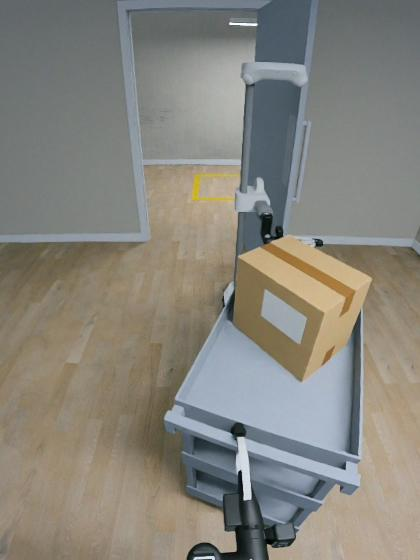

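Scene clock: 658.27 s.
move: r2 moving
r1: as last shown
r1.lidar_m: 0.64 0.84 1.97 1.91 0.28 0.25 0.52 1.43 1.67 2.81 2.93 0.66
r1.motor_effort: lift_m=+22(23) arm_m=+4(4) wheel_0=+1(1) wheel_1=+4(5) wheel_2=+2(2)
r1.servo_current: wrist_yaw_rad=59(59) wrist_pitch_rad=46(52) wrist_roll_rad=46(59) gripper_m=39(46)
r1.wrist_depth_mm: - - - - - - - / - - - - - - - / - - - - - - - / - - - - - - - / - - - - - - - / - - 182 191 170 - - / 1808 141 172 159 144 - 1708
r2.base_odometry: x=-0.494 y=-1.382 heading=-2.236
r2.turned_by_wheels: -0.001
r2.turned_by_imu: -0.001
r2.base_tilt: forward=-0.7 right=+0.1
r2.lidar_m: 0.43 3.03 2.57 2.51 2.63 3.02 2.93 3.06 2.30 2.26 0.40 0.38
r2.base_status: translate_m moving; strafe_m moving
r2.joint_positions: lift_m=+0.690 arm_m=+0.000 wrist_yaw_rad=-0.005 wrist_pitch_rad=+0.009 wrist_roll_rad=+1.568 gripper_m=-0.029
r2.joint_status: not commanded
r2.measured_speeds: translate_m=+0.021 strafe_m=+0.044 rotate_rad=+0.002 lift_m=+0.000 arm_m=+0.000 wrist_yaw_rad=+0.000 wrist_pitch_rad=+0.000 wrist_roll_rad=+0.000
r2.motor_effort: lift_m=+18(18) arm_m=-4(4) wheel_0=-9(11) wheel_1=+8(8) wheel_2=-9(10)
r2.servo_current: wrist_yaw_rad=52(52) wrist_pitch_rad=52(59) wrist_roll_rad=39(52) gripper_m=72(72)
r2.contact_limits: translate_m 0.7
r2.hand_pose: x=+0.4589 y=-0.0888 z=+0.8655 quat_wxyz=(+0.708, +0.706, +0.002, -0.005) (m; r2's base frame)
r2.wrist_depth_mm: - 389 387 118 173 - - / - 418 421 125 185 - - / - 535 496 135 196 - - / - - 609 145 211 - - / - - - 154 226 1708 508 / - - 184 170 175 1576 1118 / - - - - 264 1618 1118
pictures: none
No camera images: "cameras" was empty.

Scene clock: 662.37 s.
earlier move: r2 done
r1.base_odometry: x=-1.826 y=+1.669 heading=+2.899
r1.turned_by_wheels: +0.000
r1.turned_by_imu: +0.000
r1.base_tilt: forward=-1.6 right=+1.2
r1.lidar_m: 0.67 2.67 2.00 1.92 0.29 0.25 0.55 1.47 1.70 2.81 2.92 0.72
r1.base_status: not commanded
r1.joint_positions: lift_m=+0.600 arm_m=+0.000 wrist_yaw_rad=+1.567 wrist_pitch_rad=+0.002 wrist_roll_rad=+0.000 gripper_m=-0.020
r1.joint_status: not commanded
r1.measured_speeds: all 0
r1.motor_effort: lift_m=+22(23) arm_m=+4(4) wheel_0=+1(2) wheel_1=+5(5) wheel_2=+2(2)
r1.servo_current: wrist_yaw_rad=52(72) wrist_pitch_rad=39(52) wrist_roll_rad=33(65) gripper_m=46(52)
r1.hand_pose: x=+0.2593 y=+0.2881 z=+0.7773 quat_wxyz=(+0.708, -0.001, +0.001, +0.706) (m; r1's base frame)
r1.wrist_depth_mm: - - - - - - - / - - - - - - - / - - - - - - - / - - - - - - - / - - - - - - - / - - 182 191 170 - - / 1756 141 172 159 143 - 1708
r2.base_odometry: x=-0.350 y=-1.666 heading=-2.236
r2.turned_by_wheels: +0.000
r2.turned_by_imu: +0.000
r2.base_tilt: forward=-0.6 right=+0.1
r2.lidar_m: 0.45 2.93 2.29 2.21 2.35 3.13 3.05 3.21 2.60 2.54 0.29 0.32
r2.base_status: done
r2.joint_positions: lift_m=+0.690 arm_m=+0.000 wrist_yaw_rad=-0.005 wrist_pitch_rad=+0.009 wrist_roll_rad=+1.569 gripper_m=-0.029
r2.joint_status: not commanded
r2.measured_speeds: all 0
r2.motor_effort: lift_m=+18(18) arm_m=-4(4) wheel_0=-9(12) wheel_1=+4(9) wheel_2=-9(12)
r2.servo_current: wrist_yaw_rad=52(65) wrist_pitch_rad=46(65) wrist_roll_rad=39(65) gripper_m=59(72)
r2.contact_limits: translate_m 0.7
r2.hand_pose: x=+0.4589 y=-0.0888 z=+0.8655 quat_wxyz=(+0.708, +0.706, +0.002, -0.005) (m; r2's base frame)
r2.wrist_depth_mm: - 459 - - - - - / - - - - - - - / - - - - - - 484 / - - - - - 1397 455 / - - - - - 1576 1182 / - - 185 128 177 345 355 / - - - - - 1661 1182
wait: 4.10 of 5 s (r2 has come to rest)
pictures: r2_head_camera, r2_head_right_camera, r2_wrist_camera
Images, in order (width x height): r2_head_camera 420x560, r2_head_right_camera 420x672, r2_wrist_camera 616x392.

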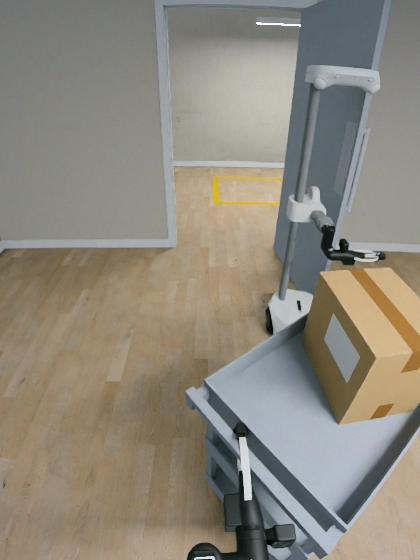

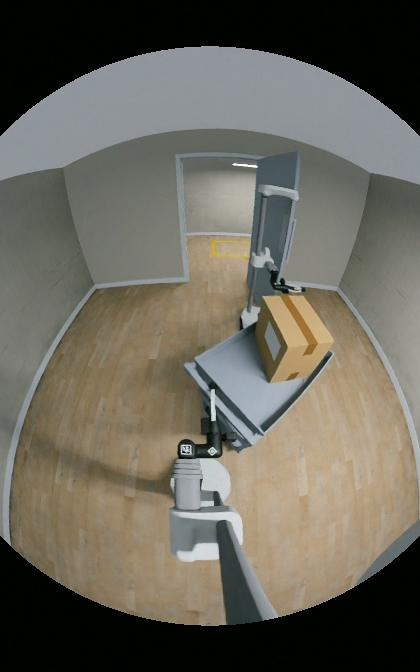

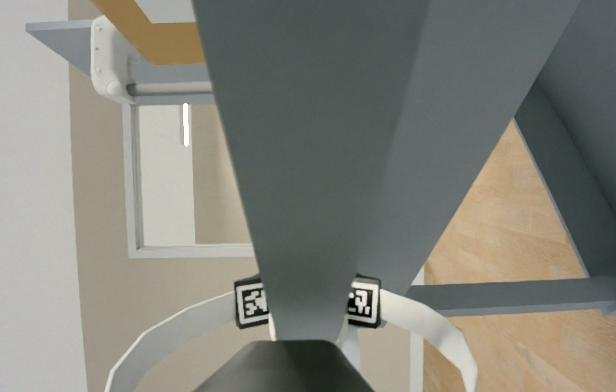

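move(blocking=false, r2={"base":{"translate_m":-0.45,"strafe_m":0.56},"pace":"slow","contact_limits":{"translate_m":0.7}}, cameras=[])

wait(seconds=9, cameras=["r2_head_camera","r2_head_right_camera"])

Scene clock: 669.03 s.
move: r2 moving
r1: as last shown
r1.base_tilt: forward=-1.6 right=+1.3
r1.lidar_m: 0.66 2.66 1.98 1.92 0.28 0.25 0.51 1.46 1.69 2.81 2.93 0.71
r1.motor_effort: lift_m=+22(23) arm_m=+4(4) wheel_0=+1(1) wheel_1=+4(5) wheel_2=+2(2)
r1.servo_current: wrist_yaw_rad=46(59) wrist_pitch_rad=46(52) wrist_roll_rad=39(59) gripper_m=46(46)
r1.wrist_depth_mm: - - - - - - - / - - - - - - - / - - - - - - - / - - - - - - - / - - - - - - - / - - 182 191 169 - - / 1808 141 172 159 143 - 1708
r2.base_odometry: x=-0.338 y=-1.666 heading=-2.237
r2.turned_by_wheels: +0.000
r2.turned_by_imu: +0.000
r2.base_tilt: forward=-0.6 right=+0.1
r2.lidar_m: 0.46 2.94 2.26 2.20 2.29 3.10 3.03 3.21 2.63 2.54 0.29 0.31
r2.base_status: translate_m moving; strafe_m moving
r2.joint_positions: lift_m=+0.690 arm_m=+0.000 wrist_yaw_rad=-0.005 wrist_pitch_rad=+0.009 wrist_roll_rad=+1.569 gripper_m=-0.029
r2.joint_status: not commanded
r2.measured_speeds: translate_m=-0.031 strafe_m=+0.038 rotate_rad=-0.002 lift_m=+0.000 arm_m=+0.000 wrist_yaw_rad=+0.000 wrist_pitch_rad=+0.000 wrist_roll_rad=+0.000
r2.motor_effort: lift_m=+18(18) arm_m=-4(4) wheel_0=-12(17) wheel_1=+3(6) wheel_2=+8(8)
r2.servo_current: wrist_yaw_rad=59(65) wrist_pitch_rad=59(59) wrist_roll_rad=52(59) gripper_m=52(65)
r2.contact_limits: translate_m 0.7
r2.hand_pose: x=+0.4589 y=-0.0888 z=+0.8655 quat_wxyz=(+0.708, +0.706, +0.002, -0.005) (m; r2's base frame)
r2.wrist_depth_mm: - 462 - - - - - / - - - - - - - / - - - - - - 492 / - - - - - 1397 452 / - - - - - 1576 1205 / - - 185 128 177 345 357 / - - - - - 1661 1182
pictures: none
No camera images: "cameras" was empty.

Scene clock: 677.00 s.
earlier move: r2 done
r1.base_odometry: x=-1.826 y=+1.669 heading=+2.899
r1.turned_by_wheels: +0.000
r1.turned_by_imu: -0.001
r1.base_tilt: forward=-1.6 right=+1.3
r1.lidar_m: 1.66 2.67 1.97 1.93 0.30 0.25 0.55 1.45 1.69 2.82 2.95 1.34
r1.base_status: not commanded
r1.joint_positions: lift_m=+0.600 arm_m=+0.000 wrist_yaw_rad=+1.567 wrist_pitch_rad=+0.002 wrist_roll_rad=+0.000 gripper_m=-0.020
r1.joint_status: not commanded
r1.measured_speeds: all 0
r1.motor_effort: lift_m=+22(23) arm_m=+4(4) wheel_0=+1(2) wheel_1=+4(5) wheel_2=+2(2)
r1.servo_current: wrist_yaw_rad=52(78) wrist_pitch_rad=39(52) wrist_roll_rad=52(72) gripper_m=46(52)
r1.hand_pose: x=+0.2593 y=+0.2881 z=+0.7773 quat_wxyz=(+0.708, -0.001, +0.001, +0.706) (m; r1's base frame)
r1.wrist_depth_mm: - - - - - - - / - - - - - - - / - - - - - - - / - - - - - - - / - - - - - - - / - - 182 191 170 - - / 1756 141 172 159 143 - 1708
r2.base_odometry: x=+0.368 y=-1.658 heading=-2.237
r2.turned_by_wheels: +0.000
r2.turned_by_imu: -0.004
r2.base_tilt: forward=-0.7 right=+0.1
r2.lidar_m: 0.47 2.31 1.72 1.66 1.75 2.53 2.56 2.73 3.12 3.07 0.27 0.33
r2.base_status: done
r2.joint_positions: lift_m=+0.690 arm_m=+0.000 wrist_yaw_rad=-0.012 wrist_pitch_rad=+0.009 wrist_roll_rad=+1.569 gripper_m=-0.029
r2.joint_status: not commanded
r2.measured_speeds: all 0
r2.motor_effort: lift_m=+18(18) arm_m=-4(4) wheel_0=-9(17) wheel_1=+3(6) wheel_2=+1(8)
r2.servo_current: wrist_yaw_rad=72(85) wrist_pitch_rad=52(65) wrist_roll_rad=52(65) gripper_m=59(72)
r2.contact_limits: translate_m 0.7
r2.hand_pose: x=+0.4582 y=-0.0908 z=+0.8655 quat_wxyz=(+0.708, +0.707, -0.001, -0.007) (m; r2's base frame)
r2.wrist_depth_mm: - - - - - - - / - - - - - - - / - - - - - - - / - - - - - - - / - - - - - 353 1182 / - - - - - 355 1138 / - - - - - 1661 1182
wait: 7.97 of 9 s (r2 has come to rest)
pictures: r2_head_camera, r2_head_right_camera
Images, in order (width x height): r2_head_camera 420x560, r2_head_right_camera 420x672.

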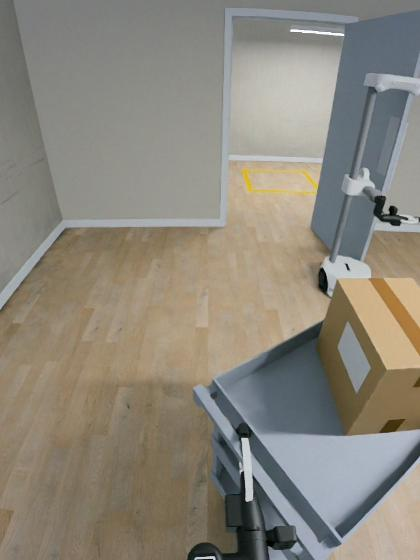

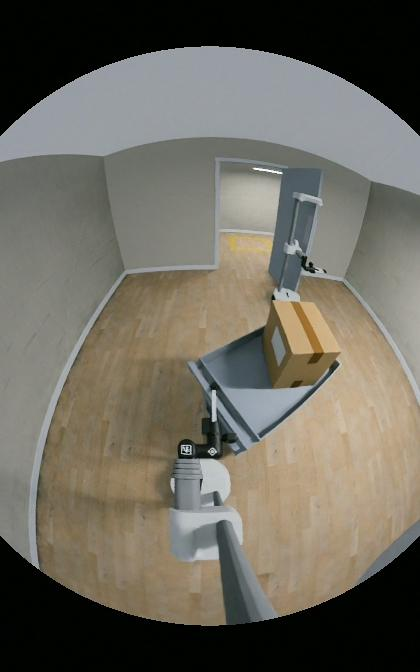

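move(blocking=false, r2={"base":{"translate_m":-0.23,"strafe_m":-0.23},"pace":"slow","contact_limits":{"translate_m":0.7}}, cameras=[])

wait(seconds=5, cameras=["r2_head_camera"])

move(blocking=false, r2={"base":{"translate_m":-0.06,"strafe_m":-0.25},"pace":"slow","contact_limits":{"translate_m":0.7}}, cameras=[])

wait(seconds=5, cameras=["r2_head_camera","r2_head_right_camera","r2_wrist_camera"])

Scene clock: 685.20 s.
move: r2 moving
r1: as last shown
r1.turned_by_imu: +0.000
r1.base_tilt: forward=-1.6 right=+1.2
r1.lidar_m: 1.57 2.67 1.99 1.93 0.28 0.25 0.52 1.49 1.70 2.80 2.95 1.31
r1.motor_effort: lift_m=+22(23) arm_m=+4(4) wheel_0=+1(1) wheel_1=+5(5) wheel_2=+2(2)
r1.servo_current: wrist_yaw_rad=46(59) wrist_pitch_rad=46(46) wrist_roll_rad=59(65) gripper_m=46(46)
r1.wrist_depth_mm: - - - - - - - / - - - - - - - / - - - - - - - / - - - - - - - / - - - - - - - / - - 183 191 170 - - / 1756 142 172 160 143 - 1661
r2.base_odometry: x=+0.367 y=-1.645 heading=-2.237
r2.turned_by_wheels: +0.000
r2.turned_by_imu: +0.001
r2.base_tilt: forward=-0.7 right=+0.1
r2.lidar_m: 0.47 2.28 1.76 1.67 1.75 2.52 2.55 2.67 3.17 3.06 0.27 0.32
r2.base_status: translate_m moving; strafe_m moving
r2.joint_positions: lift_m=+0.690 arm_m=+0.000 wrist_yaw_rad=-0.012 wrist_pitch_rad=+0.009 wrist_roll_rad=+1.569 gripper_m=-0.029
r2.joint_status: not commanded
r2.measured_speeds: translate_m=-0.035 strafe_m=-0.036 rotate_rad=+0.005 lift_m=+0.000 arm_m=+0.000 wrist_yaw_rad=+0.000 wrist_pitch_rad=+0.000 wrist_roll_rad=+0.000
r2.motor_effort: lift_m=+18(18) arm_m=-4(4) wheel_0=+7(8) wheel_1=-9(11) wheel_2=+6(6)
r2.servo_current: wrist_yaw_rad=72(78) wrist_pitch_rad=59(59) wrist_roll_rad=39(52) gripper_m=65(65)
r2.contact_limits: translate_m 0.7
r2.hand_pose: x=+0.4582 y=-0.0908 z=+0.8655 quat_wxyz=(+0.708, +0.707, -0.001, -0.007) (m; r2's base frame)
r2.wrist_depth_mm: - - - - - - - / - - - - - - - / - - - - - - - / - - - - - - - / - - - - - - 1182 / - - 185 - - 353 1118 / - - - - - 1661 1182
pictures: none
No camera images: "cameras" was empty.

Scene clock: 689.20 s.
earlier move: r2 done
r1.base_odometry: x=-1.826 y=+1.669 heading=+2.899
r1.turned_by_wheels: +0.000
r1.turned_by_imu: +0.000
r1.base_tilt: forward=-1.6 right=+1.3
r1.lidar_m: 1.45 2.69 1.97 1.92 0.27 0.25 0.54 1.47 1.69 2.80 2.96 1.39
r1.base_status: not commanded
r1.joint_positions: lift_m=+0.600 arm_m=+0.000 wrist_yaw_rad=+1.567 wrist_pitch_rad=+0.002 wrist_roll_rad=+0.000 gripper_m=-0.020
r1.joint_status: not commanded
r1.measured_speeds: all 0
r1.motor_effort: lift_m=+22(23) arm_m=+4(4) wheel_0=+0(2) wheel_1=+5(5) wheel_2=+2(2)
r1.servo_current: wrist_yaw_rad=59(65) wrist_pitch_rad=46(52) wrist_roll_rad=46(72) gripper_m=46(52)
r1.hand_pose: x=+0.2593 y=+0.2881 z=+0.7773 quat_wxyz=(+0.708, -0.001, +0.001, +0.706) (m; r1's base frame)
r1.wrist_depth_mm: - - - - - - - / - - - - - - - / - - - - - - - / - - - - - - - / - - - - - - - / - - 182 191 170 - - / 1756 141 172 159 143 - 1756
r2.base_odometry: x=+0.329 y=-1.335 heading=-2.236
r2.turned_by_wheels: +0.001
r2.turned_by_imu: +0.002
r2.base_tilt: forward=-0.7 right=+0.0
r2.lidar_m: 0.43 2.60 1.97 1.90 1.99 2.41 2.33 2.50 2.92 2.83 0.39 0.36
r2.base_status: done
r2.joint_positions: lift_m=+0.690 arm_m=+0.000 wrist_yaw_rad=+0.004 wrist_pitch_rad=+0.009 wrist_roll_rad=+1.569 gripper_m=-0.029
r2.joint_status: not commanded
r2.measured_speeds: all 0
r2.motor_effort: lift_m=+18(18) arm_m=-3(4) wheel_0=+5(13) wheel_1=-3(11) wheel_2=+6(11)
r2.servo_current: wrist_yaw_rad=59(78) wrist_pitch_rad=52(65) wrist_roll_rad=46(59) gripper_m=59(65)
r2.contact_limits: translate_m 0.7
r2.hand_pose: x=+0.4596 y=-0.0863 z=+0.8655 quat_wxyz=(+0.708, +0.707, +0.005, -0.002) (m; r2's base frame)
r2.wrist_depth_mm: - 362 364 102 155 - - / - 445 433 107 167 - - / - - 535 115 183 - - / - - - 130 201 1576 - / - - - 145 223 1576 484 / - - 186 159 178 1576 1182 / - - - - 314 - 329
wait: 4.00 of 5 s (r2 has come to rest)
pictures: r2_head_camera
Images, in order (width x height): r2_head_camera 420x560.

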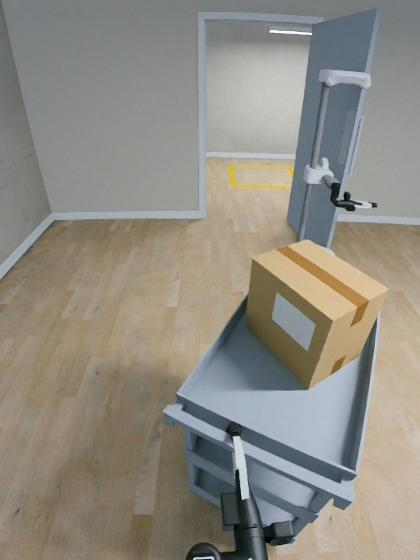

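Scene clock: 689.70 s.
move: r2 moving
r1: as last shown
r1.lidar_m: 1.46 2.66 2.00 1.91 0.29 0.25 0.53 1.45 1.70 2.81 2.96 1.40
r1.motor_effort: lift_m=+22(23) arm_m=+4(4) wheel_0=+1(1) wheel_1=+5(5) wheel_2=+2(2)
r1.servo_current: wrist_yaw_rad=33(52) wrist_pitch_rad=46(52) wrist_roll_rad=59(59) gripper_m=39(46)
r1.wrist_depth_mm: - - - - - - - / - - - - - - - / - - - - - - - / - - - - - - - / - - - - - - - / - - 183 190 170 - - / 1756 141 172 160 143 - 1661
r2.base_odometry: x=+0.321 y=-1.325 heading=-2.235
r2.turned_by_wheels: +0.001
r2.turned_by_imu: +0.001
r2.base_tilt: forward=-0.7 right=+0.1
r2.lidar_m: 0.44 2.64 1.99 1.91 2.01 2.40 2.33 2.48 2.90 2.82 0.38 0.37
r2.base_status: translate_m moving; strafe_m moving
r2.joint_positions: lift_m=+0.690 arm_m=+0.000 wrist_yaw_rad=+0.004 wrist_pitch_rad=+0.009 wrist_roll_rad=+1.569 gripper_m=-0.029
r2.joint_status: not commanded
r2.measured_speeds: translate_m=-0.012 strafe_m=-0.051 rotate_rad=+0.001 lift_m=+0.000 arm_m=+0.000 wrist_yaw_rad=+0.000 wrist_pitch_rad=+0.000 wrist_roll_rad=+0.000
r2.motor_effort: lift_m=+18(18) arm_m=-3(4) wheel_0=+13(15) wheel_1=-6(8) wheel_2=+6(9)
r2.servo_current: wrist_yaw_rad=46(52) wrist_pitch_rad=52(59) wrist_roll_rad=59(59) gripper_m=59(65)
r2.contact_limits: translate_m 0.7
r2.hand_pose: x=+0.4596 y=-0.0863 z=+0.8655 quat_wxyz=(+0.708, +0.707, +0.005, -0.002) (m; r2's base frame)
r2.wrist_depth_mm: - 362 364 102 155 - - / - 445 433 108 168 - - / - - 535 115 183 - - / - - - 130 200 554 - / - - - 145 223 1537 488 / - - 186 162 179 1576 1182 / - - - - 314 322 330
pictures: none
No camera images: "cameras" was empty.

Scene clock: 693.00 s.
earlier move: r2 done
r1.base_odometry: x=-1.826 y=+1.669 heading=+2.899
r1.turned_by_wheels: +0.000
r1.turned_by_imu: +0.000
r1.base_tilt: forward=-1.6 right=+1.3
r1.lidar_m: 1.30 2.66 1.97 1.92 0.30 0.25 0.51 1.46 1.67 2.80 2.95 1.33
r1.base_status: not commanded
r1.joint_positions: lift_m=+0.600 arm_m=+0.000 wrist_yaw_rad=+1.567 wrist_pitch_rad=+0.002 wrist_roll_rad=+0.000 gripper_m=-0.020
r1.joint_status: not commanded
r1.measured_speeds: all 0
r1.motor_effort: lift_m=+22(23) arm_m=+4(4) wheel_0=+2(2) wheel_1=+5(5) wheel_2=+2(2)
r1.servo_current: wrist_yaw_rad=33(78) wrist_pitch_rad=46(52) wrist_roll_rad=65(72) gripper_m=39(52)
r1.hand_pose: x=+0.2593 y=+0.2881 z=+0.7773 quat_wxyz=(+0.708, -0.001, +0.001, +0.706) (m; r1's base frame)
r1.wrist_depth_mm: - - - - - - - / - - - - - - - / - - - - - - - / - - - - - - - / - - - - - - - / - - 182 191 169 - - / 1708 141 172 160 144 - 1661
r2.base_odometry: x=+0.169 y=-1.134 heading=-2.235
r2.turned_by_wheels: +0.000
r2.turned_by_imu: +0.001
r2.base_tilt: forward=-0.7 right=+0.0
r2.lidar_m: 0.40 2.96 2.22 2.13 2.27 2.33 2.29 2.41 2.65 2.56 2.73 0.40
r2.base_status: done
r2.joint_positions: lift_m=+0.690 arm_m=+0.000 wrist_yaw_rad=+0.004 wrist_pitch_rad=+0.009 wrist_roll_rad=+1.569 gripper_m=-0.029
r2.joint_status: not commanded
r2.measured_speeds: all 0
r2.motor_effort: lift_m=+18(18) arm_m=-3(4) wheel_0=+8(15) wheel_1=-3(9) wheel_2=+8(9)
r2.servo_current: wrist_yaw_rad=39(65) wrist_pitch_rad=59(59) wrist_roll_rad=39(65) gripper_m=65(65)
r2.contact_limits: translate_m 0.7
r2.hand_pose: x=+0.4596 y=-0.0863 z=+0.8655 quat_wxyz=(+0.708, +0.707, +0.005, -0.002) (m; r2's base frame)
r2.wrist_depth_mm: - - - 157 214 723 - / - - 500 159 220 809 - / - 473 455 163 223 820 - / - - 508 166 227 831 - / - - 574 169 230 - - / - - 186 172 179 1708 525 / - - - - 238 1537 1138
wait: 3.30 of 5 s (r2 has come to rest)
pictures: r2_head_camera, r2_head_right_camera, r2_wrist_camera
Images, in order (width x height): r2_head_camera 420x560, r2_head_right_camera 420x672, r2_wrist_camera 616x392.

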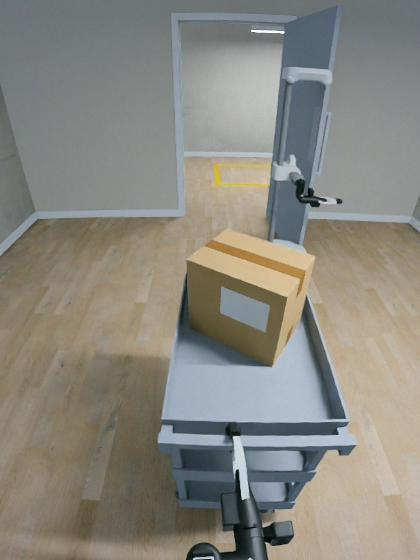

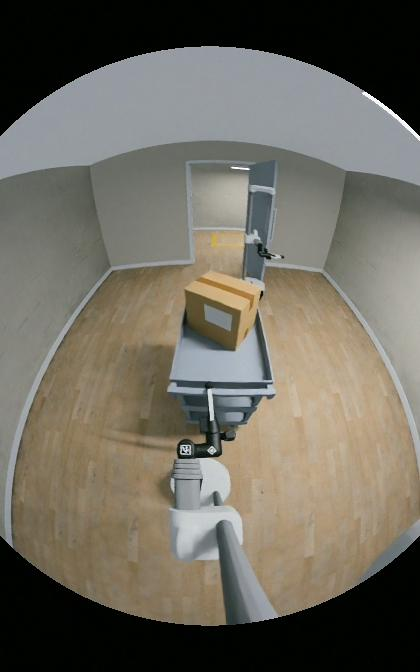

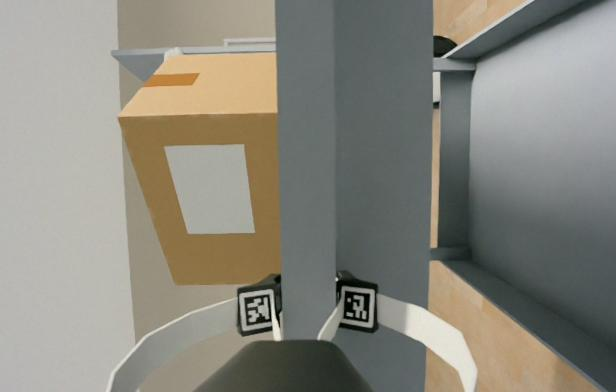

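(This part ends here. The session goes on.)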